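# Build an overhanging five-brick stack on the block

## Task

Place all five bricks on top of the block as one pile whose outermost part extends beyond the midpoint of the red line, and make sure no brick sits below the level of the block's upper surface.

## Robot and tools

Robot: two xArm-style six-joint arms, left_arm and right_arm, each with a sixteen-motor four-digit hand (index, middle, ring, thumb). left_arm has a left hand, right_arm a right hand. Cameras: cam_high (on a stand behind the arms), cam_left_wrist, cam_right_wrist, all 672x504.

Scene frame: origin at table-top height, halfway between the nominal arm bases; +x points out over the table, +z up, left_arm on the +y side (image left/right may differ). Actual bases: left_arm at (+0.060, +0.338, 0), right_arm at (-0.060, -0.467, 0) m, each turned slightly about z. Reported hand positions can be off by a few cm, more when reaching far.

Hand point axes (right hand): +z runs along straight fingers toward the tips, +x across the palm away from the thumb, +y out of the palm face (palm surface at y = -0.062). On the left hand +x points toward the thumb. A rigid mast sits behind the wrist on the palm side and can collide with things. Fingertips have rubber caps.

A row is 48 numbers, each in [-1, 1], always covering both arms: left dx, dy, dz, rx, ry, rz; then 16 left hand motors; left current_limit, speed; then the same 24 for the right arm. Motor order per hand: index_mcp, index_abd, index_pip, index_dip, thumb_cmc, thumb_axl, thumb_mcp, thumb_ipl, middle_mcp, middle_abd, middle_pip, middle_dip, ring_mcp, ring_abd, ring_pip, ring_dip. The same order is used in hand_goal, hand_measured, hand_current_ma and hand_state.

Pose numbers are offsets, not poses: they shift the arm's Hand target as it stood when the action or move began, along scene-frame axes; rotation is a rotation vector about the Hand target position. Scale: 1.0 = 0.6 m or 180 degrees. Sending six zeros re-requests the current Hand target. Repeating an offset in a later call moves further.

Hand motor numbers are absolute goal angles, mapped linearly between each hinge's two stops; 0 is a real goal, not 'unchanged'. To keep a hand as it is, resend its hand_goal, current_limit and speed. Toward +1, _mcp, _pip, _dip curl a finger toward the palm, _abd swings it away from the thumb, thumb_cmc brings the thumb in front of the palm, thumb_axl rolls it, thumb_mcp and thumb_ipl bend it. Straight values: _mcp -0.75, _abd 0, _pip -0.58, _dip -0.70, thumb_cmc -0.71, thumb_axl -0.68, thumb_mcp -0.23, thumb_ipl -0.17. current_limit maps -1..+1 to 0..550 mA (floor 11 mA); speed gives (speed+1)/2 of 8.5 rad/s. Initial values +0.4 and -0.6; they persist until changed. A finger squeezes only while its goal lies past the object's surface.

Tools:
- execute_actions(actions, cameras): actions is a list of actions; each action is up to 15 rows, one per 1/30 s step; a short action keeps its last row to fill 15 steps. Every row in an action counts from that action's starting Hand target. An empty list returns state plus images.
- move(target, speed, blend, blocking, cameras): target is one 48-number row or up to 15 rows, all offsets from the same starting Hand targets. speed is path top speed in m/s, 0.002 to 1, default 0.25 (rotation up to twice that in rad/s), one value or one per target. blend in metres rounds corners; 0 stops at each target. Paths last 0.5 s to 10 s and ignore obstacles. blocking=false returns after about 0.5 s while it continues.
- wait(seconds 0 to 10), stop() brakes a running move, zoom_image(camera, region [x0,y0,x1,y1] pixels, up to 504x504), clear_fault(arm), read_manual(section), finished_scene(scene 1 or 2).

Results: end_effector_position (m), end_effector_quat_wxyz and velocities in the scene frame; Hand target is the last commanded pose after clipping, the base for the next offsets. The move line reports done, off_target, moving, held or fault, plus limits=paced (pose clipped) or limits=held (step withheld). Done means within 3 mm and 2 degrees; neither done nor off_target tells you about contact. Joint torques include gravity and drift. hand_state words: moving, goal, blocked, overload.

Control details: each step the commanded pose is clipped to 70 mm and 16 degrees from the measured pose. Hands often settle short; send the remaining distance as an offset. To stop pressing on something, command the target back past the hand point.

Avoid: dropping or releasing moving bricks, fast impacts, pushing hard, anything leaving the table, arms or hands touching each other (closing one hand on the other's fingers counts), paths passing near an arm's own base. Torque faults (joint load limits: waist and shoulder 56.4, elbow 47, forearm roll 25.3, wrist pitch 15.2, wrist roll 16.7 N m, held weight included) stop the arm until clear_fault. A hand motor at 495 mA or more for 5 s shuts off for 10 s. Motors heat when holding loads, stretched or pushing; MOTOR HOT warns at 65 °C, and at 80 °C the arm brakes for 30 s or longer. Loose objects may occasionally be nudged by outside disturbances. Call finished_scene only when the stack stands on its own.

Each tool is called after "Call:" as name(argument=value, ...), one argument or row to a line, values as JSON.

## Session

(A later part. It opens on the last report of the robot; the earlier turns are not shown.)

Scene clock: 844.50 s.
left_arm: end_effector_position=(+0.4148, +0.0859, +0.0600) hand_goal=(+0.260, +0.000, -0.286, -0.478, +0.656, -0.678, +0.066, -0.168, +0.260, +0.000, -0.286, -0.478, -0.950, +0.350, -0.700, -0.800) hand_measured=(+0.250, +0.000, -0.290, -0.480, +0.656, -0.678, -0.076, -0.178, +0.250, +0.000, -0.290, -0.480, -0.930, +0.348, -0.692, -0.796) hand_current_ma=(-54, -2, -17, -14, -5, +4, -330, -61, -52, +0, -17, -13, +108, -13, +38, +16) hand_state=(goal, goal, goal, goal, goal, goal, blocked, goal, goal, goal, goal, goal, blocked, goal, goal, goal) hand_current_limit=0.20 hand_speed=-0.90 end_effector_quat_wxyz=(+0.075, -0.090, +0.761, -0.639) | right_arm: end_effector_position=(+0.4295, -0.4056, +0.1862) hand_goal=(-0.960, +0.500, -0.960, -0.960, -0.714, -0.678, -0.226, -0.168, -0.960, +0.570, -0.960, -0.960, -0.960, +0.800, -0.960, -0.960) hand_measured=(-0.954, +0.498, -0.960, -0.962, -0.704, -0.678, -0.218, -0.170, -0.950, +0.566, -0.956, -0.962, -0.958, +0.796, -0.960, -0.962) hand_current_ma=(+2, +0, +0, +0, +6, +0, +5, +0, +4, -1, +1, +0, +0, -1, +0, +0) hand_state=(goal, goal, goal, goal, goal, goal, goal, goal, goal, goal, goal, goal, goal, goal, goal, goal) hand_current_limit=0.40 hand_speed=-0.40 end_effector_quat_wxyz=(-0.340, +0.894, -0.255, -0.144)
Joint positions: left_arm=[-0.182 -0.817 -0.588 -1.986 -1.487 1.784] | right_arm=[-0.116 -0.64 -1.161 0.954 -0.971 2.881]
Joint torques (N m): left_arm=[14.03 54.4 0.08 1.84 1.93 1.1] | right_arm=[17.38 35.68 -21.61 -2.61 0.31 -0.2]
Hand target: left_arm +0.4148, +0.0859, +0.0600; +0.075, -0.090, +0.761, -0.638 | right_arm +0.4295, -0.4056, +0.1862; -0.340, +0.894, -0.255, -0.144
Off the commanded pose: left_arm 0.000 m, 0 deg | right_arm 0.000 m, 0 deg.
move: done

Call:
move(
  target=[
    [0,0,0,0,0,0,0.272,0,-0.285,-0.478,0.657,-0.678,0.067,-0.168,0.272,0,-0.285,-0.478,-0.95,0.35,-0.7,-0.8,0.2,-0.9,0,0,0,0,0,0,-0.96,0.5,-0.96,-0.96,-0.714,-0.678,-0.226,-0.168,-0.96,0.57,-0.96,-0.96,-0.96,0.8,-0.96,-0.96,0.4,-0.4],
    [-0.0024,0.0131,0.02,0,0,0,0.272,0,-0.285,-0.478,0.657,-0.678,0.067,-0.168,0.272,0,-0.285,-0.478,-0.95,0.35,-0.7,-0.8,0.2,-0.9,0,0,0,0,0,0,-0.96,0.5,-0.96,-0.96,-0.714,-0.678,-0.226,-0.168,-0.96,0.57,-0.96,-0.96,-0.96,0.8,-0.96,-0.96,0.4,-0.4],
    [-0.0024,0.0131,0.3667,0,0,0,0.272,0,-0.285,-0.478,0.657,-0.678,0.067,-0.168,0.272,0,-0.285,-0.478,-0.95,0.35,-0.7,-0.8,0.2,-0.9,0,0,0,0,0,0,-0.96,0.5,-0.96,-0.96,-0.714,-0.678,-0.226,-0.168,-0.96,0.57,-0.96,-0.96,-0.96,0.8,-0.96,-0.96,0.4,-0.4],
  ],
  speed=[0.02,0.03,0.12],
  cameras=["cam_high","cam_left_wrist","cam_right_wrist"],
)

Call:
zoom_image(
  camera="cam_right_wrist",
  region=[265, 80, 485, 250],
)

Call:
zoom_image(
  camera="cam_high",
  region=[260, 120, 460, 280],
)

Scene clock: 851.07 s.
left_arm: end_effector_position=(+0.4133, +0.0937, +0.2800) hand_goal=(+0.272, +0.000, -0.286, -0.478, +0.656, -0.678, +0.066, -0.168, +0.272, +0.000, -0.286, -0.478, -0.950, +0.350, -0.700, -0.800) hand_measured=(+0.250, +0.000, -0.296, -0.482, +0.656, -0.678, -0.072, -0.178, +0.250, +0.000, -0.296, -0.482, -0.930, +0.348, -0.692, -0.796) hand_current_ma=(-118, -2, -47, -21, -5, +4, -330, -62, -116, +0, -47, -17, +105, -13, +37, +16) hand_state=(blocked, goal, goal, goal, goal, goal, blocked, goal, blocked, goal, goal, goal, goal, goal, goal, goal) hand_current_limit=0.20 hand_speed=-0.90 end_effector_quat_wxyz=(+0.075, -0.090, +0.761, -0.638) | right_arm: end_effector_position=(+0.4295, -0.4056, +0.1862) hand_goal=(-0.960, +0.500, -0.960, -0.960, -0.714, -0.678, -0.226, -0.168, -0.960, +0.570, -0.960, -0.960, -0.960, +0.800, -0.960, -0.960) hand_measured=(-0.954, +0.498, -0.960, -0.962, -0.704, -0.678, -0.218, -0.170, -0.950, +0.566, -0.956, -0.962, -0.958, +0.796, -0.960, -0.962) hand_current_ma=(+2, +0, +0, +0, +6, +0, +5, +0, +4, -1, +1, +0, +0, -1, +0, +0) hand_state=(goal, goal, goal, goal, goal, goal, goal, goal, goal, goal, goal, goal, goal, goal, goal, goal) hand_current_limit=0.40 hand_speed=-0.40 end_effector_quat_wxyz=(-0.340, +0.894, -0.255, -0.144)
Joint positions: left_arm=[-0.159 -0.116 -0.463 -1.857 -1.284 1.233] | right_arm=[-0.116 -0.64 -1.161 0.954 -0.971 2.881]
Joint torques (N m): left_arm=[11.76 40.1 -20.55 1.09 1.42 -1.06] | right_arm=[16.03 37.02 -21.43 -2.66 0.31 -0.37]
Hand target: left_arm +0.4133, +0.0938, +0.2800; +0.075, -0.090, +0.761, -0.638 | right_arm +0.4295, -0.4056, +0.1862; -0.340, +0.894, -0.255, -0.144
Off the commanded pose: left_arm 0.000 m, 0 deg | right_arm 0.000 m, 0 deg.
move: done

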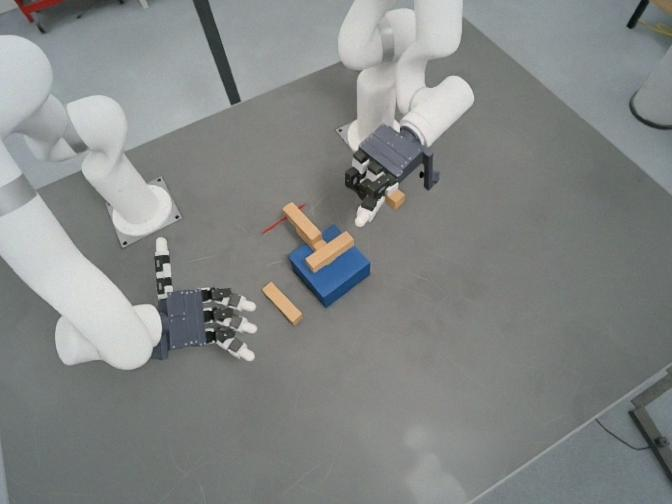

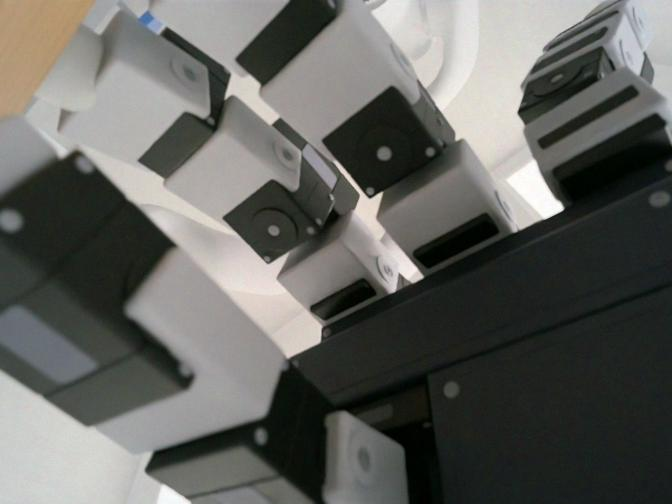

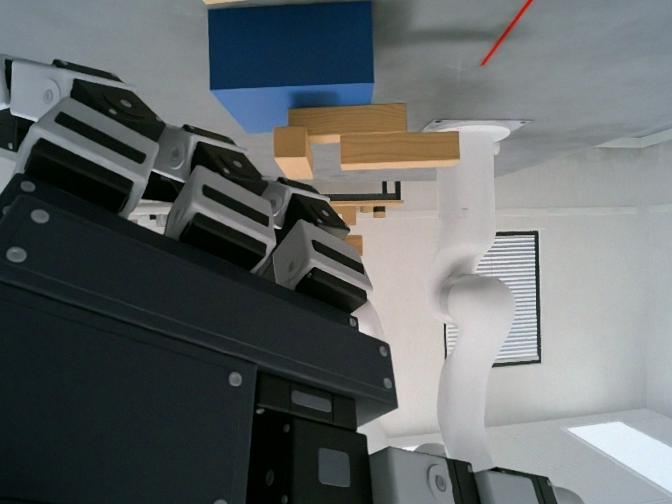

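Scaled by 2.291.

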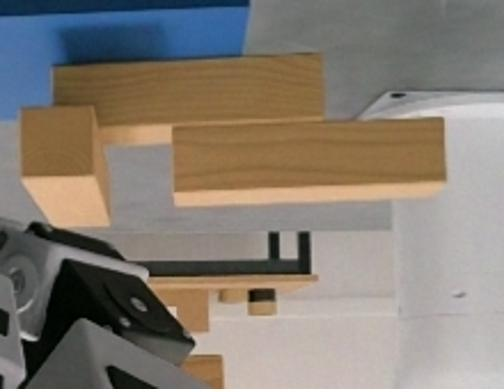

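Scaled by 2.520.

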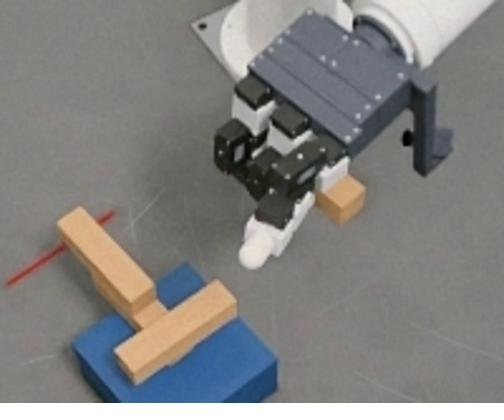

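Call:
move(
  target=[
    [-0.0063,-0.3167,0,0,0,-0.0167,0.272,0,-0.285,-0.478,0.657,-0.678,0.067,-0.168,0.272,0,-0.285,-0.478,-0.95,0.35,-0.7,-0.8,0.2,-0.9,0,0,0,0,0,0,-0.96,0.5,-0.96,-0.96,-0.714,-0.678,-0.226,-0.168,-0.96,0.57,-0.96,-0.96,-0.96,0.8,-0.96,-0.96,0.4,-0.4],
    [-0.0063,-0.3167,-0.075,0,0,-0.0167,0.272,0,-0.285,-0.478,0.657,-0.678,0.067,-0.168,0.272,0,-0.285,-0.478,-0.95,0.35,-0.7,-0.8,0.2,-0.9,0,0,0,0,0,0,-0.96,0.5,-0.96,-0.96,-0.714,-0.678,-0.226,-0.168,-0.96,0.57,-0.96,-0.96,-0.96,0.8,-0.96,-0.96,0.4,-0.4],
  ],
  speed=[0.2,0.08],
  cameras=["cam_high","cam_left_wrist","cam_right_wrist"],
)

Call:
zoom_image(
  camera="cam_right_wrist",
  region=[265, 80, 485, 250],
)

Call:
zoom_image(
  camera="cam_high",
  region=[240, 170, 400, 300],
)

Scene clock: 858.27 s.
left_arm: end_effector_position=(+0.4095, -0.0962, +0.2350) hand_goal=(+0.272, +0.000, -0.286, -0.478, +0.656, -0.678, +0.066, -0.168, +0.272, +0.000, -0.286, -0.478, -0.950, +0.350, -0.700, -0.800) hand_measured=(+0.250, +0.000, -0.296, -0.482, +0.654, -0.678, -0.070, -0.178, +0.250, +0.000, -0.296, -0.482, -0.930, +0.348, -0.692, -0.796) hand_current_ma=(-118, -2, -53, -23, -5, +4, -330, -66, -116, +0, -52, -19, +105, -12, +37, +16) hand_state=(blocked, goal, goal, goal, goal, goal, blocked, goal, blocked, goal, goal, goal, goal, goal, goal, goal) hand_current_limit=0.20 hand_speed=-0.90 end_effector_quat_wxyz=(+0.058, -0.070, +0.763, -0.640) | right_arm: end_effector_position=(+0.4295, -0.4056, +0.1862) hand_goal=(-0.960, +0.500, -0.960, -0.960, -0.714, -0.678, -0.226, -0.168, -0.960, +0.570, -0.960, -0.960, -0.960, +0.800, -0.960, -0.960) hand_measured=(-0.954, +0.498, -0.960, -0.962, -0.704, -0.678, -0.218, -0.170, -0.950, +0.566, -0.956, -0.962, -0.958, +0.796, -0.960, -0.962) hand_current_ma=(+2, +0, +0, +0, +6, +0, +5, +0, +4, -1, +1, +0, +0, -1, +0, +0) hand_state=(goal, goal, goal, goal, goal, goal, goal, goal, goal, goal, goal, goal, goal, goal, goal, goal) hand_current_limit=0.40 hand_speed=-0.40 end_effector_quat_wxyz=(-0.340, +0.894, -0.255, -0.144)
Joint positions: left_arm=[-0.634 -0.385 -0.663 -2.302 -1.204 1.362] | right_arm=[-0.116 -0.64 -1.161 0.954 -0.971 2.881]
Joint torques (N m): left_arm=[-11.06 20.69 -20.64 -1.48 -5.13 1.04] | right_arm=[16.75 36.66 -21.33 -2.36 0.21 -0.54]
Hand target: left_arm +0.4096, -0.0962, +0.2350; +0.058, -0.070, +0.763, -0.640 | right_arm +0.4295, -0.4056, +0.1862; -0.340, +0.894, -0.255, -0.144
Off the commanded pose: left_arm 0.000 m, 0 deg | right_arm 0.000 m, 0 deg.
move: done

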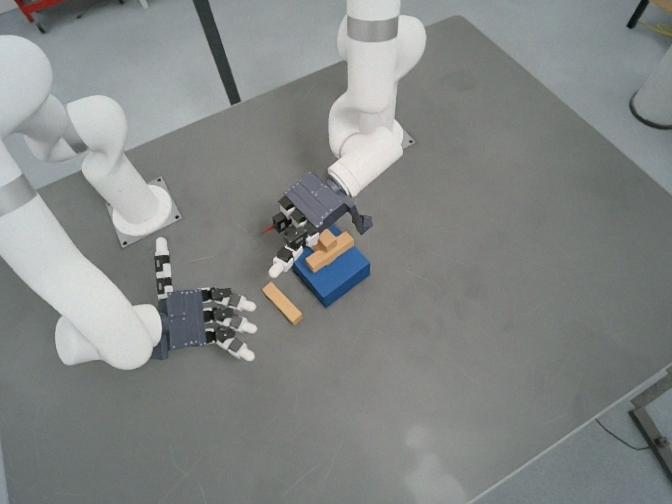

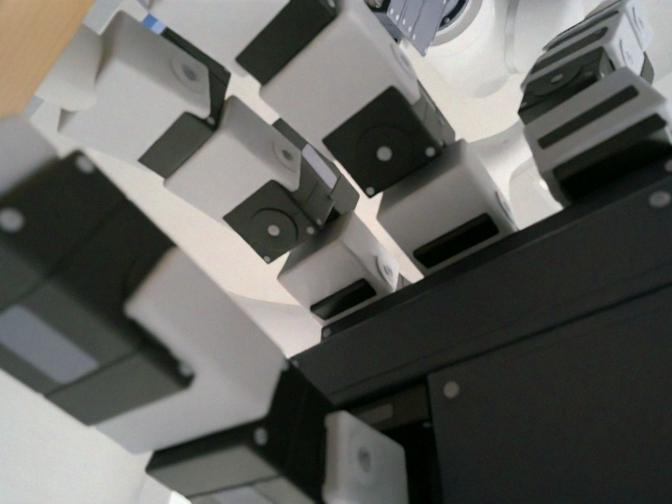

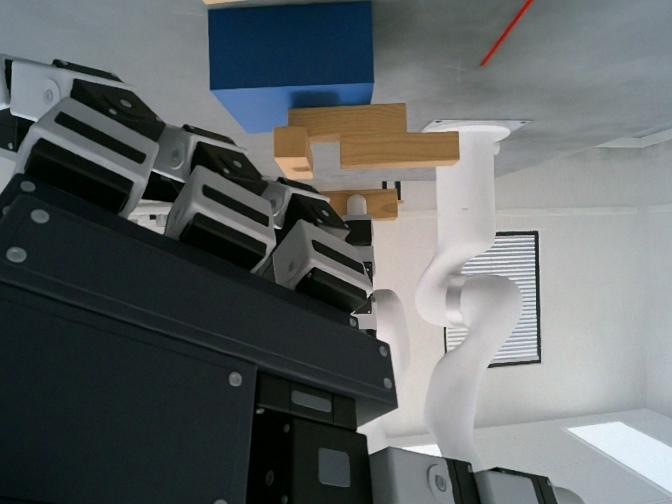

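Scaled by 2.291.

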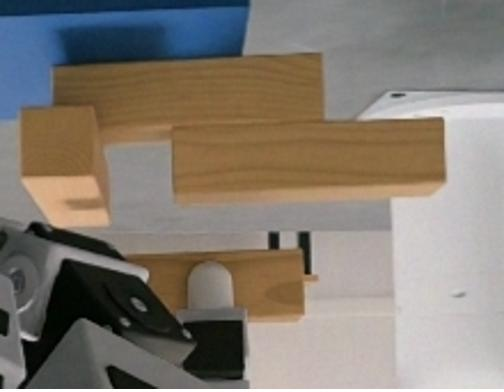

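Scaled by 3.150.

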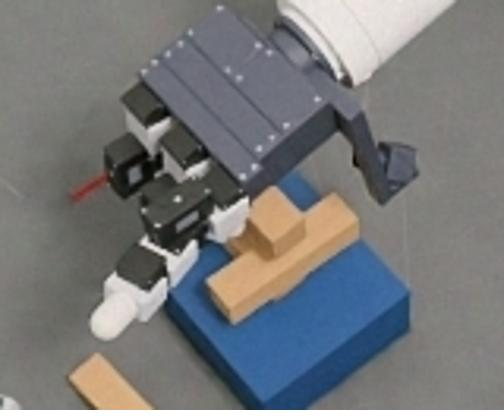

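Call:
zoom_image(
  camera="cam_high",
  region=[300, 215, 370, 275],
)

Scaled by 7.200.

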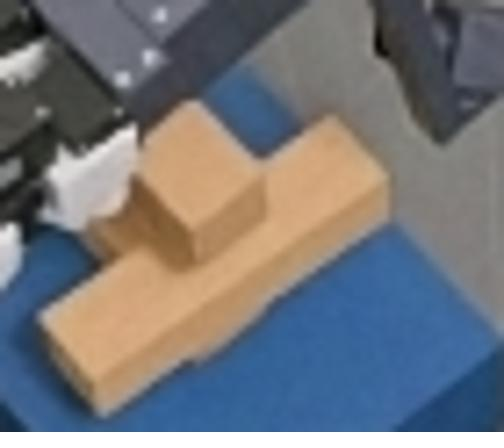

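Call:
move(
  target=[
    [0.0057,0.001,0,0,0,0,0.272,0,-0.285,-0.478,0.657,-0.678,0.067,-0.168,0.272,0,-0.285,-0.478,-0.95,0.35,-0.7,-0.8,0.2,-0.9,0,0,0,0,0,0,-0.96,0.5,-0.96,-0.96,-0.714,-0.678,-0.226,-0.168,-0.96,0.57,-0.96,-0.96,-0.96,0.8,-0.96,-0.96,0.4,-0.4],
    [0.0057,0.001,-0.0383,0,0,0,0.272,0,-0.285,-0.478,0.657,-0.678,0.067,-0.168,0.272,0,-0.285,-0.478,-0.95,0.35,-0.7,-0.8,0.2,-0.9,0,0,0,0,0,0,-0.96,0.5,-0.96,-0.96,-0.714,-0.678,-0.226,-0.168,-0.96,0.57,-0.96,-0.96,-0.96,0.8,-0.96,-0.96,0.4,-0.4],
  ],
  speed=[0.05,0.04],
  cameras=["cam_high","cam_right_wrist"],
)

Call:
zoom_image(
  camera="cam_right_wrist",
  region=[265, 80, 485, 250],
)

Call:
zoom_image(
  camera="cam_high",
  region=[300, 215, 370, 275],
)

Scene clock: 867.87 s.
left_arm: end_effector_position=(+0.4130, -0.0956, +0.2121) hand_goal=(+0.272, +0.000, -0.286, -0.478, +0.656, -0.678, +0.066, -0.168, +0.272, +0.000, -0.286, -0.478, -0.950, +0.350, -0.700, -0.800) hand_measured=(+0.250, +0.000, -0.296, -0.482, +0.654, -0.678, -0.070, -0.178, +0.250, +0.000, -0.296, -0.482, -0.930, +0.348, -0.692, -0.796) hand_current_ma=(-118, -2, -53, -23, -5, +4, -330, -66, -116, +0, -52, -19, +105, -12, +37, +16) hand_state=(blocked, goal, goal, goal, goal, goal, blocked, goal, blocked, goal, goal, goal, goal, goal, goal, goal) hand_current_limit=0.20 hand_speed=-0.90 end_effector_quat_wxyz=(+0.058, -0.070, +0.763, -0.640) | right_arm: end_effector_position=(+0.4295, -0.4056, +0.1862) hand_goal=(-0.960, +0.500, -0.960, -0.960, -0.714, -0.678, -0.226, -0.168, -0.960, +0.570, -0.960, -0.960, -0.960, +0.800, -0.960, -0.960) hand_measured=(-0.954, +0.498, -0.960, -0.962, -0.704, -0.678, -0.218, -0.170, -0.950, +0.566, -0.956, -0.962, -0.958, +0.796, -0.960, -0.962) hand_current_ma=(+2, +0, +0, +0, +6, +0, +5, +0, +4, -1, +1, +0, +0, -1, +0, +0) hand_state=(goal, goal, goal, goal, goal, goal, goal, goal, goal, goal, goal, goal, goal, goal, goal, goal) hand_current_limit=0.40 hand_speed=-0.40 end_effector_quat_wxyz=(-0.340, +0.894, -0.255, -0.144)
Joint positions: left_arm=[-0.628 -0.447 -0.673 -2.31 -1.241 1.402] | right_arm=[-0.116 -0.64 -1.161 0.954 -0.971 2.881]
Joint torques (N m): left_arm=[11.98 21.79 -19.49 -1.58 -5.1 1.07] | right_arm=[17.53 35.83 -21.32 -2.36 0.27 -0.55]
Hand target: left_arm +0.4130, -0.0956, +0.2121; +0.058, -0.070, +0.763, -0.640 | right_arm +0.4295, -0.4056, +0.1862; -0.340, +0.894, -0.255, -0.144
Off the commanded pose: left_arm 0.000 m, 0 deg | right_arm 0.000 m, 0 deg.
move: done
Images, in order (width x height): cam_high 672x504, cam_right_wrist 672x504.

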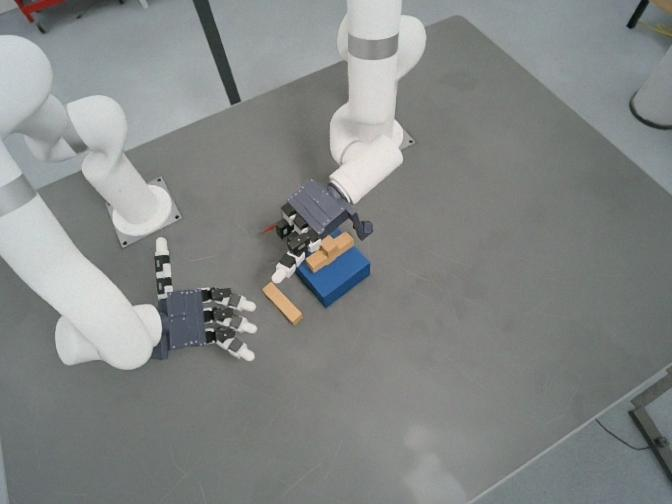

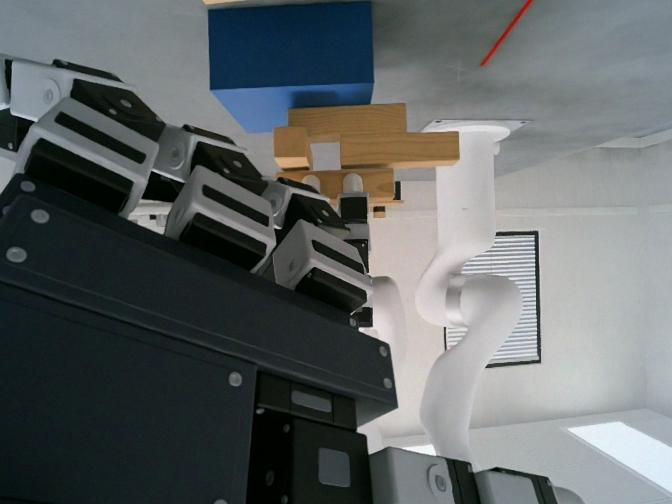

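Scaled by 2.291.

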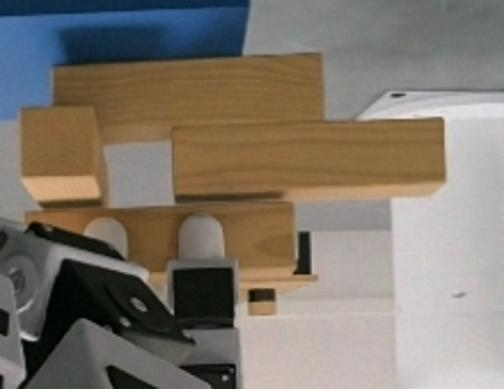

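Scaled by 7.200.

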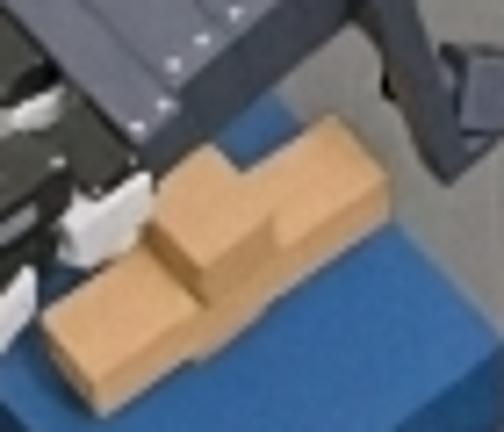

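Call:
move(
  target=[-0.0016,-0.0003,-0.0075,0,0,0,0.272,0,-0.285,-0.478,0.657,-0.678,0.067,-0.168,0.272,0,-0.285,-0.478,-0.95,0.35,-0.7,-0.8,0.2,-0.9,0,0,0,0,0,0,-0.96,0.5,-0.96,-0.96,-0.714,-0.678,-0.226,-0.168,-0.96,0.57,-0.96,-0.96,-0.96,0.8,-0.96,-0.96,0.4,-0.4],
  speed=0.02,
  cameras=["cam_right_wrist"],
)

Call:
zoom_image(
  camera="cam_right_wrist",
  region=[265, 80, 485, 250],
)

Scene clock: 875.37 s.
left_arm: end_effector_position=(+0.4120, -0.0958, +0.2076) hand_goal=(+0.272, +0.000, -0.286, -0.478, +0.656, -0.678, +0.066, -0.168, +0.272, +0.000, -0.286, -0.478, -0.950, +0.350, -0.700, -0.800) hand_measured=(+0.250, +0.000, -0.296, -0.482, +0.654, -0.678, -0.070, -0.178, +0.250, +0.000, -0.296, -0.482, -0.930, +0.348, -0.692, -0.796) hand_current_ma=(-118, -2, -53, -23, -5, +4, -330, -66, -116, +0, -52, -19, +105, -12, +37, +16) hand_state=(blocked, goal, goal, goal, goal, goal, blocked, goal, blocked, goal, goal, goal, goal, goal, goal, goal) hand_current_limit=0.20 hand_speed=-0.90 end_effector_quat_wxyz=(+0.058, -0.070, +0.763, -0.640) | right_arm: end_effector_position=(+0.4295, -0.4056, +0.1862) hand_goal=(-0.960, +0.500, -0.960, -0.960, -0.714, -0.678, -0.226, -0.168, -0.960, +0.570, -0.960, -0.960, -0.960, +0.800, -0.960, -0.960) hand_measured=(-0.954, +0.498, -0.960, -0.962, -0.704, -0.678, -0.218, -0.170, -0.950, +0.566, -0.956, -0.962, -0.958, +0.796, -0.960, -0.962) hand_current_ma=(+2, +0, +0, +0, +6, +0, +5, +0, +4, -1, +1, +0, +0, -1, +0, +0) hand_state=(goal, goal, goal, goal, goal, goal, goal, goal, goal, goal, goal, goal, goal, goal, goal, goal) hand_current_limit=0.40 hand_speed=-0.40 end_effector_quat_wxyz=(-0.340, +0.894, -0.255, -0.144)
Joint positions: left_arm=[-0.63 -0.458 -0.672 -2.315 -1.248 1.412] | right_arm=[-0.116 -0.64 -1.161 0.954 -0.971 2.881]
Joint torques (N m): left_arm=[-11.51 21.14 -8.2 -1.44 -5.01 0.96] | right_arm=[16.54 36.34 -21.6 -2.3 0.21 -0.7]
Hand target: left_arm +0.4120, -0.0958, +0.2076; +0.058, -0.070, +0.763, -0.640 | right_arm +0.4295, -0.4056, +0.1862; -0.340, +0.894, -0.255, -0.144
Off the commanded pose: left_arm 0.000 m, 0 deg | right_arm 0.000 m, 0 deg.
move: done
Images, in order (width x height): cam_right_wrist 672x504.

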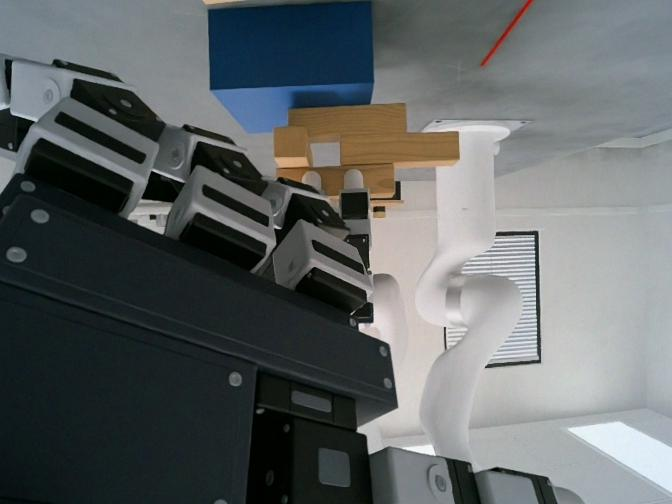

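Scaled by 2.291.

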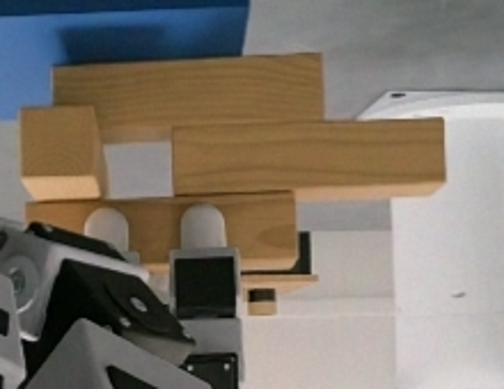

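Call:
move(
  target=[0,0,-0.0018,0,0,0,0.272,0,-0.285,-0.478,0.657,-0.678,0.067,-0.168,0.272,0,-0.285,-0.478,-0.95,0.35,-0.7,-0.8,0.2,-0.9,0,0,0,0,0,0,-0.96,0.5,-0.96,-0.96,-0.714,-0.678,-0.226,-0.168,-0.96,0.57,-0.96,-0.96,-0.96,0.8,-0.96,-0.96,0.4,-0.4],
  speed=0.01,
)

Call:
move(
  target=[0,0,-0.0018,0,0,0,0.272,0,-0.285,-0.478,0.657,-0.678,0.067,-0.168,0.272,0,-0.285,-0.478,-0.95,0.35,-0.7,-0.8,0.2,-0.9,0,0,0,0,0,0,-0.96,0.5,-0.96,-0.96,-0.714,-0.678,-0.226,-0.168,-0.96,0.57,-0.96,-0.96,-0.96,0.8,-0.96,-0.96,0.4,-0.4],
  speed=0.01,
  cameras=["cam_right_wrist"],
)

Call:
zoom_image(
  camera="cam_right_wrist",
  region=[265, 80, 485, 250],
)

Scene clock: 878.53 s.
left_arm: end_effector_position=(+0.4120, -0.0958, +0.2065) hand_goal=(+0.272, +0.000, -0.286, -0.478, +0.656, -0.678, +0.066, -0.168, +0.272, +0.000, -0.286, -0.478, -0.950, +0.350, -0.700, -0.800) hand_measured=(+0.250, +0.000, -0.296, -0.482, +0.654, -0.678, -0.070, -0.180, +0.250, +0.000, -0.296, -0.482, -0.930, +0.348, -0.692, -0.796) hand_current_ma=(-118, -2, -53, -23, -5, +4, -330, -76, -116, +0, -52, -19, +105, -12, +37, +16) hand_state=(blocked, goal, goal, goal, goal, goal, blocked, goal, blocked, goal, goal, goal, goal, goal, goal, goal) hand_current_limit=0.20 hand_speed=-0.90 end_effector_quat_wxyz=(+0.058, -0.070, +0.763, -0.640) | right_arm: end_effector_position=(+0.4295, -0.4056, +0.1862) hand_goal=(-0.960, +0.500, -0.960, -0.960, -0.714, -0.678, -0.226, -0.168, -0.960, +0.570, -0.960, -0.960, -0.960, +0.800, -0.960, -0.960) hand_measured=(-0.954, +0.498, -0.960, -0.962, -0.704, -0.678, -0.218, -0.170, -0.950, +0.566, -0.956, -0.962, -0.958, +0.796, -0.960, -0.962) hand_current_ma=(+2, +0, +0, +0, +6, +0, +5, +0, +4, -1, +1, +0, +0, -1, +0, +0) hand_state=(goal, goal, goal, goal, goal, goal, goal, goal, goal, goal, goal, goal, goal, goal, goal, goal) hand_current_limit=0.40 hand_speed=-0.40 end_effector_quat_wxyz=(-0.340, +0.894, -0.255, -0.144)
Joint positions: left_arm=[-0.63 -0.46 -0.672 -2.315 -1.25 1.413] | right_arm=[-0.116 -0.64 -1.161 0.954 -0.971 2.881]
Joint torques (N m): left_arm=[-12.17 20.89 -18.64 -1.35 -4.59 1.05] | right_arm=[17.48 37.02 -21.15 -2 0.26 -0.78]
Hand target: left_arm +0.4120, -0.0958, +0.2065; +0.058, -0.070, +0.763, -0.640 | right_arm +0.4295, -0.4056, +0.1862; -0.340, +0.894, -0.255, -0.144
Off the commanded pose: left_arm 0.000 m, 0 deg | right_arm 0.000 m, 0 deg.
move: done

Scene clock: 879.23 s.
left_arm: end_effector_position=(+0.4120, -0.0958, +0.2054) hand_goal=(+0.272, +0.000, -0.286, -0.478, +0.656, -0.678, +0.066, -0.168, +0.272, +0.000, -0.286, -0.478, -0.950, +0.350, -0.700, -0.800) hand_measured=(+0.250, +0.000, -0.296, -0.482, +0.654, -0.678, -0.070, -0.180, +0.250, +0.000, -0.296, -0.482, -0.930, +0.348, -0.692, -0.796) hand_current_ma=(-114, -2, -53, -23, -5, +4, -330, -81, -112, +0, -52, -19, +105, -12, +37, +16) hand_state=(blocked, goal, goal, goal, goal, goal, blocked, goal, blocked, goal, goal, goal, goal, goal, goal, goal) hand_current_limit=0.20 hand_speed=-0.90 end_effector_quat_wxyz=(+0.058, -0.070, +0.763, -0.640) | right_arm: end_effector_position=(+0.4295, -0.4056, +0.1862) hand_goal=(-0.960, +0.500, -0.960, -0.960, -0.714, -0.678, -0.226, -0.168, -0.960, +0.570, -0.960, -0.960, -0.960, +0.800, -0.960, -0.960) hand_measured=(-0.954, +0.498, -0.960, -0.962, -0.704, -0.678, -0.218, -0.170, -0.950, +0.566, -0.956, -0.962, -0.958, +0.796, -0.960, -0.962) hand_current_ma=(+2, +0, +0, +0, +6, +0, +5, +0, +4, -1, +1, +0, +0, -1, +0, +0) hand_state=(goal, goal, goal, goal, goal, goal, goal, goal, goal, goal, goal, goal, goal, goal, goal, goal) hand_current_limit=0.40 hand_speed=-0.40 end_effector_quat_wxyz=(-0.340, +0.894, -0.255, -0.144)
Joint positions: left_arm=[-0.63 -0.463 -0.672 -2.316 -1.252 1.415] | right_arm=[-0.116 -0.64 -1.161 0.954 -0.971 2.881]
Joint torques (N m): left_arm=[-11 19.29 -18.77 -1.42 -4.51 1.11] | right_arm=[16.95 35.45 -20.98 -2.62 0.25 -0.79]
Hand target: left_arm +0.4120, -0.0958, +0.2054; +0.058, -0.070, +0.763, -0.640 | right_arm +0.4295, -0.4056, +0.1862; -0.340, +0.894, -0.255, -0.144
Off the commanded pose: left_arm 0.000 m, 0 deg | right_arm 0.000 m, 0 deg.
move: done
Images, in order (width x height): cam_right_wrist 672x504.

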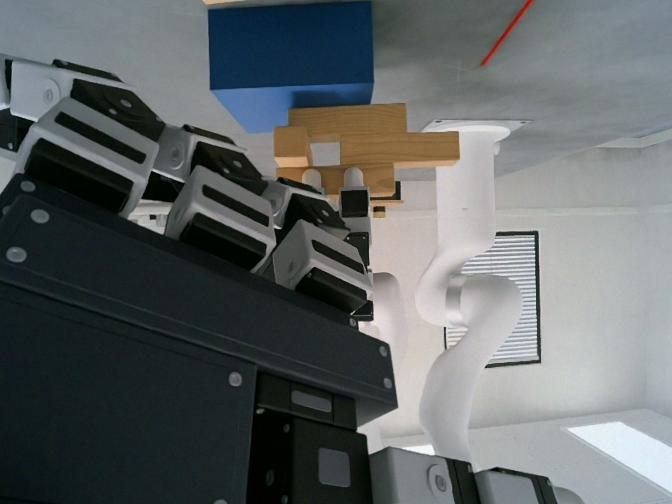

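Scaled by 2.291.

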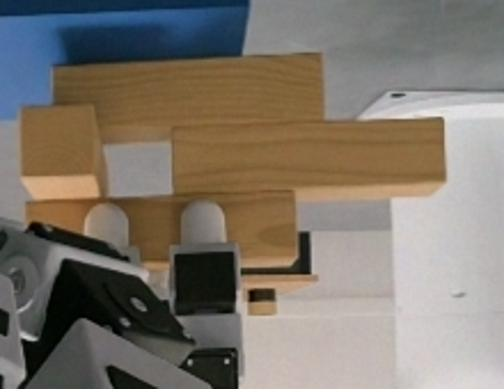

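Call:
move(
  target=[
    [0,0,0.0013,0,0,0,0.26,0,-0.285,-0.478,0.657,-0.678,0.03,-0.168,0.26,0,-0.285,-0.478,-0.95,0.35,-0.7,-0.8,0.2,-0.96,0,0,0,0,0,0,-0.96,0.5,-0.96,-0.96,-0.714,-0.678,-0.226,-0.168,-0.96,0.57,-0.96,-0.96,-0.96,0.8,-0.96,-0.96,0.4,-0.4],
    [0,0,0.0013,0,0,0,0.248,0,-0.285,-0.478,0.657,-0.678,-0.04,-0.172,0.248,0,-0.285,-0.478,-0.95,0.35,-0.7,-0.8,0.2,-0.96,0,0,0,0,0,0,-0.96,0.5,-0.96,-0.96,-0.714,-0.678,-0.226,-0.168,-0.96,0.57,-0.96,-0.96,-0.96,0.8,-0.96,-0.96,0.4,-0.4],
  ],
  speed=0.01,
  cameras=["cam_right_wrist"],
)

Call:
zoom_image(
  camera="cam_right_wrist",
  region=[265, 80, 485, 250],
)

Scene clock: 883.13 s.
left_arm: end_effector_position=(+0.4120, -0.0958, +0.2062) hand_goal=(+0.248, +0.000, -0.286, -0.478, +0.656, -0.678, -0.040, -0.172, +0.248, +0.000, -0.286, -0.478, -0.950, +0.350, -0.700, -0.800) hand_measured=(+0.240, +0.000, -0.296, -0.482, +0.654, -0.678, -0.062, -0.180, +0.242, +0.000, -0.296, -0.482, -0.930, +0.348, -0.692, -0.796) hand_current_ma=(-39, -2, -53, -23, -5, +4, -148, -55, -35, +0, -52, -19, +105, -12, +37, +16) hand_state=(goal, goal, goal, goal, goal, goal, blocked, goal, goal, goal, goal, goal, goal, goal, goal, goal) hand_current_limit=0.20 hand_speed=-0.96 end_effector_quat_wxyz=(+0.058, -0.070, +0.763, -0.640) | right_arm: end_effector_position=(+0.4295, -0.4056, +0.1862) hand_goal=(-0.960, +0.500, -0.960, -0.960, -0.714, -0.678, -0.226, -0.168, -0.960, +0.570, -0.960, -0.960, -0.960, +0.800, -0.960, -0.960) hand_measured=(-0.954, +0.498, -0.960, -0.962, -0.704, -0.678, -0.218, -0.170, -0.950, +0.566, -0.956, -0.962, -0.958, +0.796, -0.960, -0.962) hand_current_ma=(+2, +0, +0, +0, +6, +0, +5, +0, +4, -1, +1, +0, +0, -1, +0, +0) hand_state=(goal, goal, goal, goal, goal, goal, goal, goal, goal, goal, goal, goal, goal, goal, goal, goal) hand_current_limit=0.40 hand_speed=-0.40 end_effector_quat_wxyz=(-0.340, +0.894, -0.255, -0.144)
Joint positions: left_arm=[-0.63 -0.461 -0.672 -2.315 -1.25 1.414] | right_arm=[-0.116 -0.64 -1.161 0.954 -0.971 2.881]
Joint torques (N m): left_arm=[-11.08 54.31 -8.73 1.06 1.26 -1.11] | right_arm=[17.02 36.18 -21.2 -2.34 0.29 -0.84]
Hand target: left_arm +0.4120, -0.0958, +0.2062; +0.058, -0.070, +0.763, -0.640 | right_arm +0.4295, -0.4056, +0.1862; -0.340, +0.894, -0.255, -0.144
Off the commanded pose: left_arm 0.000 m, 0 deg | right_arm 0.000 m, 0 deg.
move: done
Images, in order (width x height): cam_right_wrist 672x504.

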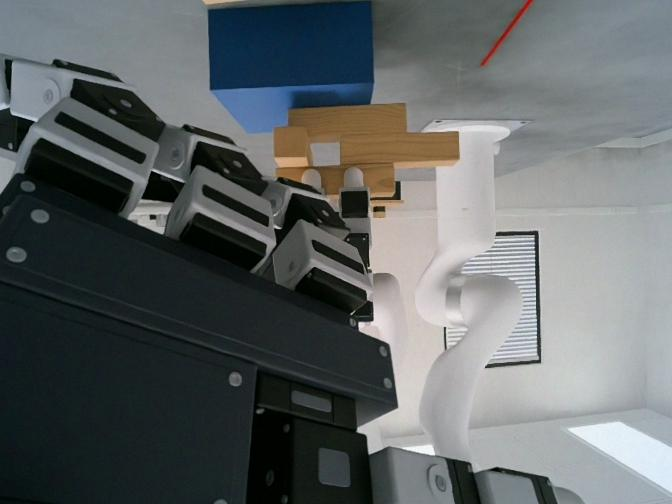

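Scaled by 2.291.

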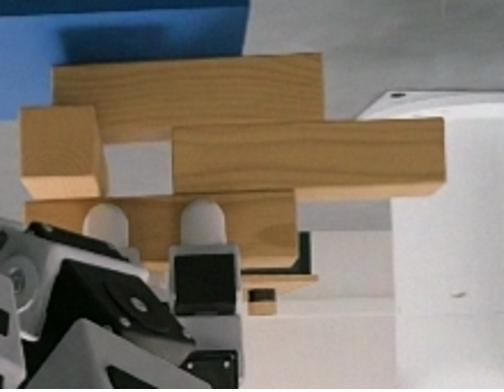

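Call:
move(
  target=[
    [0,0,0,0,0,0,0.234,0,-0.29,-0.478,0.657,-0.678,-0.075,-0.172,0.234,0,-0.29,-0.478,-0.95,0.35,-0.7,-0.8,0.2,-0.96,0,0,0,0,0,0,-0.96,0.5,-0.96,-0.96,-0.714,-0.678,-0.226,-0.168,-0.96,0.57,-0.96,-0.96,-0.96,0.8,-0.96,-0.96,0.4,-0.4],
    [0,0,0,0,0,0,0.215,0,-0.295,-0.478,0.657,-0.678,-0.095,-0.172,0.215,0,-0.295,-0.478,-0.95,0.35,-0.7,-0.8,0.3,-0.96,0,0,0,0,0,0,-0.96,0.5,-0.96,-0.96,-0.714,-0.678,-0.226,-0.168,-0.96,0.57,-0.96,-0.96,-0.96,0.8,-0.96,-0.96,0.4,-0.4],
  ],
  speed=0.01,
  cameras=["cam_right_wrist"],
)

Call:
zoom_image(
  camera="cam_right_wrist",
  region=[265, 80, 485, 250],
)

Scene clock: 886.53 s.
left_arm: end_effector_position=(+0.4120, -0.0958, +0.2062) hand_goal=(+0.214, +0.000, -0.296, -0.478, +0.656, -0.678, -0.096, -0.172, +0.214, +0.000, -0.296, -0.478, -0.950, +0.350, -0.700, -0.800) hand_measured=(+0.220, +0.000, -0.294, -0.482, +0.654, -0.678, -0.094, -0.174, +0.220, +0.000, -0.294, -0.480, -0.930, +0.348, -0.692, -0.796) hand_current_ma=(+33, -2, +10, -15, -5, +4, +15, -15, +34, +0, +10, -14, +105, -12, +37, +16) hand_state=(goal, goal, goal, goal, goal, goal, goal, goal, goal, goal, goal, goal, goal, goal, goal, goal) hand_current_limit=0.30 hand_speed=-0.96 end_effector_quat_wxyz=(+0.058, -0.070, +0.763, -0.640) | right_arm: end_effector_position=(+0.4295, -0.4056, +0.1862) hand_goal=(-0.960, +0.500, -0.960, -0.960, -0.714, -0.678, -0.226, -0.168, -0.960, +0.570, -0.960, -0.960, -0.960, +0.800, -0.960, -0.960) hand_measured=(-0.954, +0.498, -0.960, -0.962, -0.704, -0.678, -0.218, -0.170, -0.950, +0.566, -0.956, -0.962, -0.958, +0.796, -0.960, -0.962) hand_current_ma=(+2, +0, +0, +0, +6, +0, +5, +0, +4, -1, +1, +0, +0, -1, +0, +0) hand_state=(goal, goal, goal, goal, goal, goal, goal, goal, goal, goal, goal, goal, goal, goal, goal, goal) hand_current_limit=0.40 hand_speed=-0.40 end_effector_quat_wxyz=(-0.340, +0.894, -0.255, -0.144)
Joint positions: left_arm=[-0.63 -0.461 -0.672 -2.315 -1.25 1.414] | right_arm=[-0.116 -0.64 -1.161 0.954 -0.971 2.881]
Joint torques (N m): left_arm=[-10.28 52.01 -8.67 1.57 1.23 -0.94] | right_arm=[16.46 36.02 -21.05 -2.42 0.21 -0.86]
Hand target: left_arm +0.4120, -0.0958, +0.2062; +0.058, -0.070, +0.763, -0.640 | right_arm +0.4295, -0.4056, +0.1862; -0.340, +0.894, -0.255, -0.144
Off the commanded pose: left_arm 0.000 m, 0 deg | right_arm 0.000 m, 0 deg.
move: done
Images, in order (width x height): cam_right_wrist 672x504.

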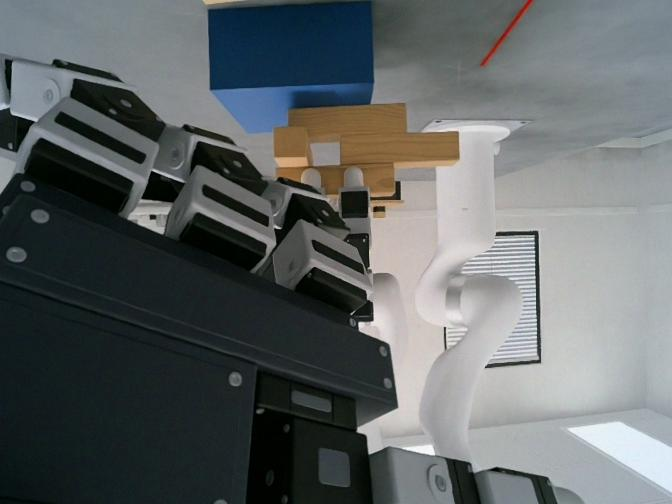

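Scaled by 2.291.

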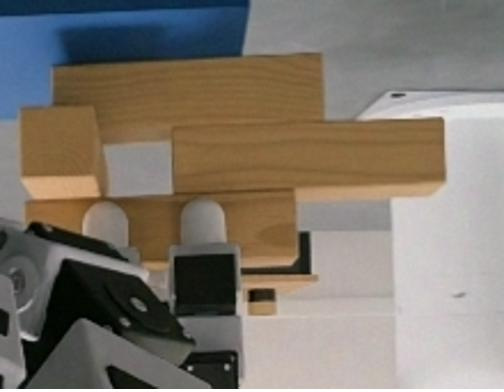

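Call:
move(
  target=[
    [0,0,0,0,0,0,0.1,0,-0.295,-0.478,0.657,-0.678,-0.22,-0.172,0.1,0,-0.295,-0.478,-0.95,0.35,-0.7,-0.8,0.4,-0.9,0,0,0,0,0,0,-0.96,0.5,-0.96,-0.96,-0.714,-0.678,-0.226,-0.168,-0.96,0.57,-0.96,-0.96,-0.96,0.8,-0.96,-0.96,0.4,-0.4],
    [0,0,0.16,0,0,0,0.1,0,-0.295,-0.478,0.657,-0.678,-0.22,-0.172,0.1,0,-0.295,-0.478,-0.95,0.35,-0.7,-0.8,0.4,-0.9,0,0,0,0,0,0,-0.96,0.5,-0.96,-0.96,-0.714,-0.678,-0.226,-0.168,-0.96,0.57,-0.96,-0.96,-0.96,0.8,-0.96,-0.96,0.4,-0.4],
  ],
  speed=[0.05,0.08],
  cameras=["cam_high","cam_right_wrist"],
)

Call:
zoom_image(
  camera="cam_right_wrist",
  region=[265, 80, 485, 250],
)

Call:
zoom_image(
  camera="cam_high",
  region=[270, 190, 390, 290],
)

Scene clock: 891.50 s.
left_arm: end_effector_position=(+0.4120, -0.0959, +0.3021) hand_goal=(+0.100, +0.000, -0.296, -0.478, +0.656, -0.678, -0.220, -0.172, +0.100, +0.000, -0.296, -0.478, -0.950, +0.350, -0.700, -0.800) hand_measured=(+0.108, +0.000, -0.294, -0.480, +0.654, -0.678, -0.216, -0.174, +0.108, +0.000, -0.294, -0.480, -0.930, +0.348, -0.692, -0.796) hand_current_ma=(+45, -2, +10, -14, -5, +4, +25, -13, +47, +0, +10, -14, +104, -12, +37, +16) hand_state=(goal, goal, goal, goal, goal, goal, goal, goal, goal, goal, goal, goal, goal, goal, goal, goal) hand_current_limit=0.40 hand_speed=-0.90 end_effector_quat_wxyz=(+0.058, -0.070, +0.763, -0.640) | right_arm: end_effector_position=(+0.4295, -0.4056, +0.1862) hand_goal=(-0.960, +0.500, -0.960, -0.960, -0.714, -0.678, -0.226, -0.168, -0.960, +0.570, -0.960, -0.960, -0.960, +0.800, -0.960, -0.960) hand_measured=(-0.954, +0.498, -0.960, -0.962, -0.704, -0.678, -0.218, -0.170, -0.950, +0.566, -0.956, -0.962, -0.958, +0.796, -0.960, -0.962) hand_current_ma=(+2, +0, +0, +0, +6, +0, +5, +0, +4, -1, +1, +0, +0, -1, +0, +0) hand_state=(goal, goal, goal, goal, goal, goal, goal, goal, goal, goal, goal, goal, goal, goal, goal, goal) hand_current_limit=0.40 hand_speed=-0.40 end_effector_quat_wxyz=(-0.340, +0.894, -0.255, -0.144)
Joint positions: left_arm=[-0.63 -0.233 -0.68 -2.24 -1.097 1.22] | right_arm=[-0.116 -0.64 -1.161 0.954 -0.971 2.881]
Joint torques (N m): left_arm=[-4.37 48.41 -22.17 1.41 1.56 -1.06] | right_arm=[16.97 36.69 -21.03 -2.21 0.25 -0.81]
Hand target: left_arm +0.4120, -0.0958, +0.3022; +0.058, -0.070, +0.763, -0.640 | right_arm +0.4295, -0.4056, +0.1862; -0.340, +0.894, -0.255, -0.144
Off the commanded pose: left_arm 0.000 m, 0 deg | right_arm 0.000 m, 0 deg.
move: done
Images, in order (width x height): cam_high 672x504, cam_right_wrist 672x504.

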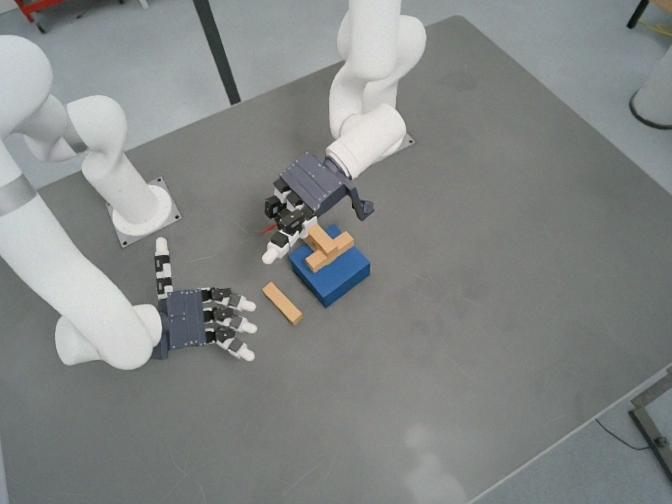

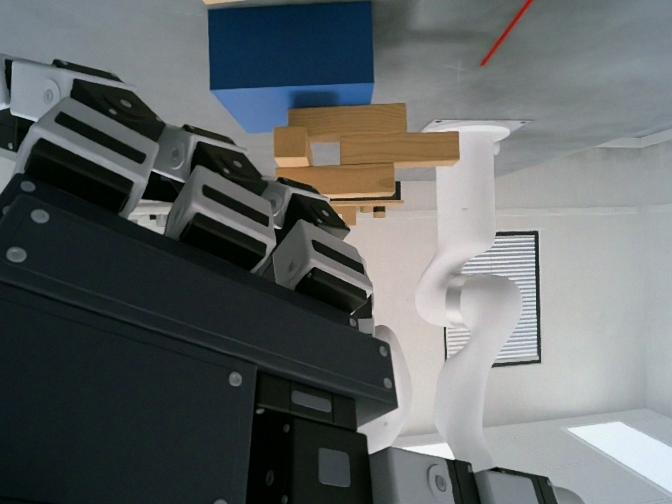

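Scaled by 2.291.

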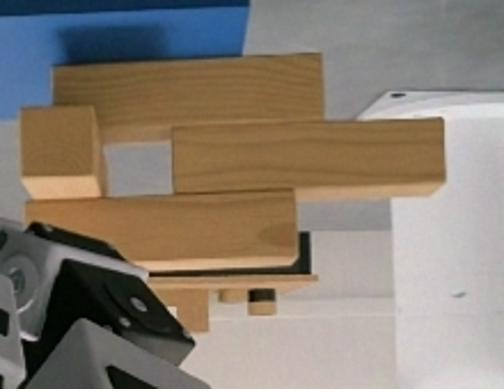

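Scaled by 4.200.

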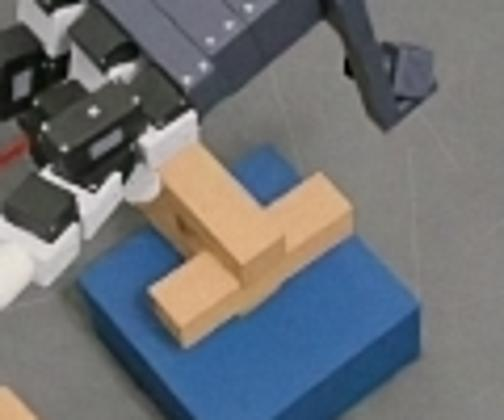

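Call:
move(
  target=[
    [-0.02,0.3597,0,0,0,0,0.1,0,-0.295,-0.478,0.657,-0.678,-0.22,-0.172,0.1,0,-0.295,-0.478,-0.95,0.35,-0.7,-0.8,0.4,-0.9,0,0.076,0.1897,0.2291,-0.1539,0.143,-0.96,0.5,-0.96,-0.96,-0.714,-0.678,-0.226,-0.168,-0.96,0.57,-0.96,-0.96,-0.96,0.8,-0.96,-0.96,0.4,-0.4],
    [-0.0503,0.7173,-0.2155,0.1513,0.2298,0.1225,0.1,0,-0.295,-0.478,0.657,-0.678,-0.22,-0.172,0.1,0,-0.295,-0.478,-0.95,0.35,-0.7,-0.8,0.4,-0.9,0,0.076,0.1897,0.2291,-0.1539,0.143,0.09,0,-0.285,-0.478,0.657,-0.678,-0.226,-0.168,0.09,0,-0.285,-0.478,-0.95,0.35,-0.7,-0.8,0.4,-0.4],
  ],
  speed=[0.25,0.3],
  cameras=["cam_high"],
)

Call:
zoom_image(
  camera="cam_high",
  region=[240, 190, 390, 340],
)

Scene clock: 907.77 s.
left_arm: end_effector_position=(+0.3818, +0.3346, +0.1729) hand_goal=(+0.100, +0.000, -0.296, -0.478, +0.656, -0.678, -0.220, -0.172, +0.100, +0.000, -0.296, -0.478, -0.950, +0.350, -0.700, -0.800) hand_measured=(+0.100, +0.000, -0.294, -0.480, +0.658, -0.678, -0.216, -0.174, +0.098, +0.000, -0.294, -0.480, -0.932, +0.348, -0.692, -0.796) hand_current_ma=(-5, -2, +6, -14, +7, +4, +21, -9, -5, +0, +7, -14, +95, -8, +37, +16) hand_state=(goal, goal, goal, goal, goal, goal, goal, goal, goal, goal, goal, goal, goal, goal, goal, goal) hand_current_limit=0.40 hand_speed=-0.90 end_effector_quat_wxyz=(-0.079, -0.413, +0.833, -0.360) | right_arm: end_effector_position=(+0.4295, -0.3600, +0.3000) hand_goal=(+0.090, +0.000, -0.286, -0.478, +0.656, -0.678, -0.226, -0.168, +0.090, +0.000, -0.286, -0.478, -0.950, +0.350, -0.700, -0.800) hand_measured=(+0.092, +0.004, -0.288, -0.480, +0.654, -0.678, -0.222, -0.170, +0.092, +0.002, -0.288, -0.480, -0.944, +0.354, -0.700, -0.802) hand_current_ma=(+0, +1, +0, +0, -1, +0, +1, +0, +0, +0, +0, +0, +3, +1, +0, +0) hand_state=(goal, goal, goal, goal, goal, goal, goal, goal, goal, goal, goal, goal, goal, goal, goal, goal) hand_current_limit=0.40 hand_speed=-0.40 end_effector_quat_wxyz=(-0.637, +0.760, +0.097, -0.081)
Joint positions: left_arm=[0.298 -0.311 -0.596 -1.209 -0.819 0.502] | right_arm=[-0.189 -0.56 -1.145 1.142 -1.637 2.105]
Joint torques (N m): left_arm=[13.32 13.79 -18.86 1.38 2.05 -0.89] | right_arm=[-12.53 33.12 -19.78 -2.01 -1.5 -1]
Hand target: left_arm +0.3818, +0.3346, +0.1729; -0.079, -0.412, +0.833, -0.360 | right_arm +0.4295, -0.3600, +0.3000; -0.637, +0.760, +0.097, -0.081
Off the commanded pose: left_arm 0.000 m, 0 deg | right_arm 0.000 m, 0 deg.
move: done
Images, in order (width x height): cam_high 672x504.

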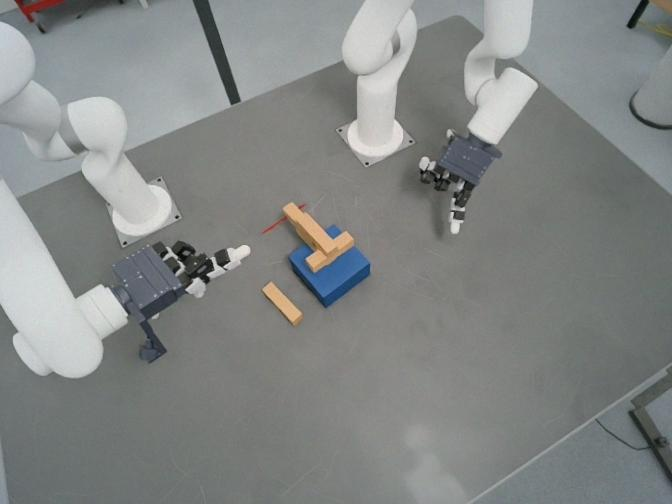

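Scaled by 3.360.

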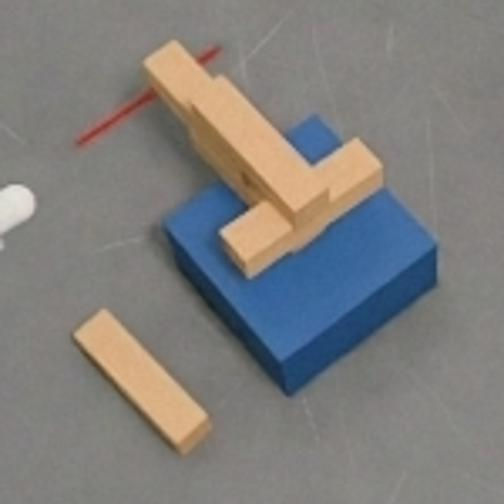

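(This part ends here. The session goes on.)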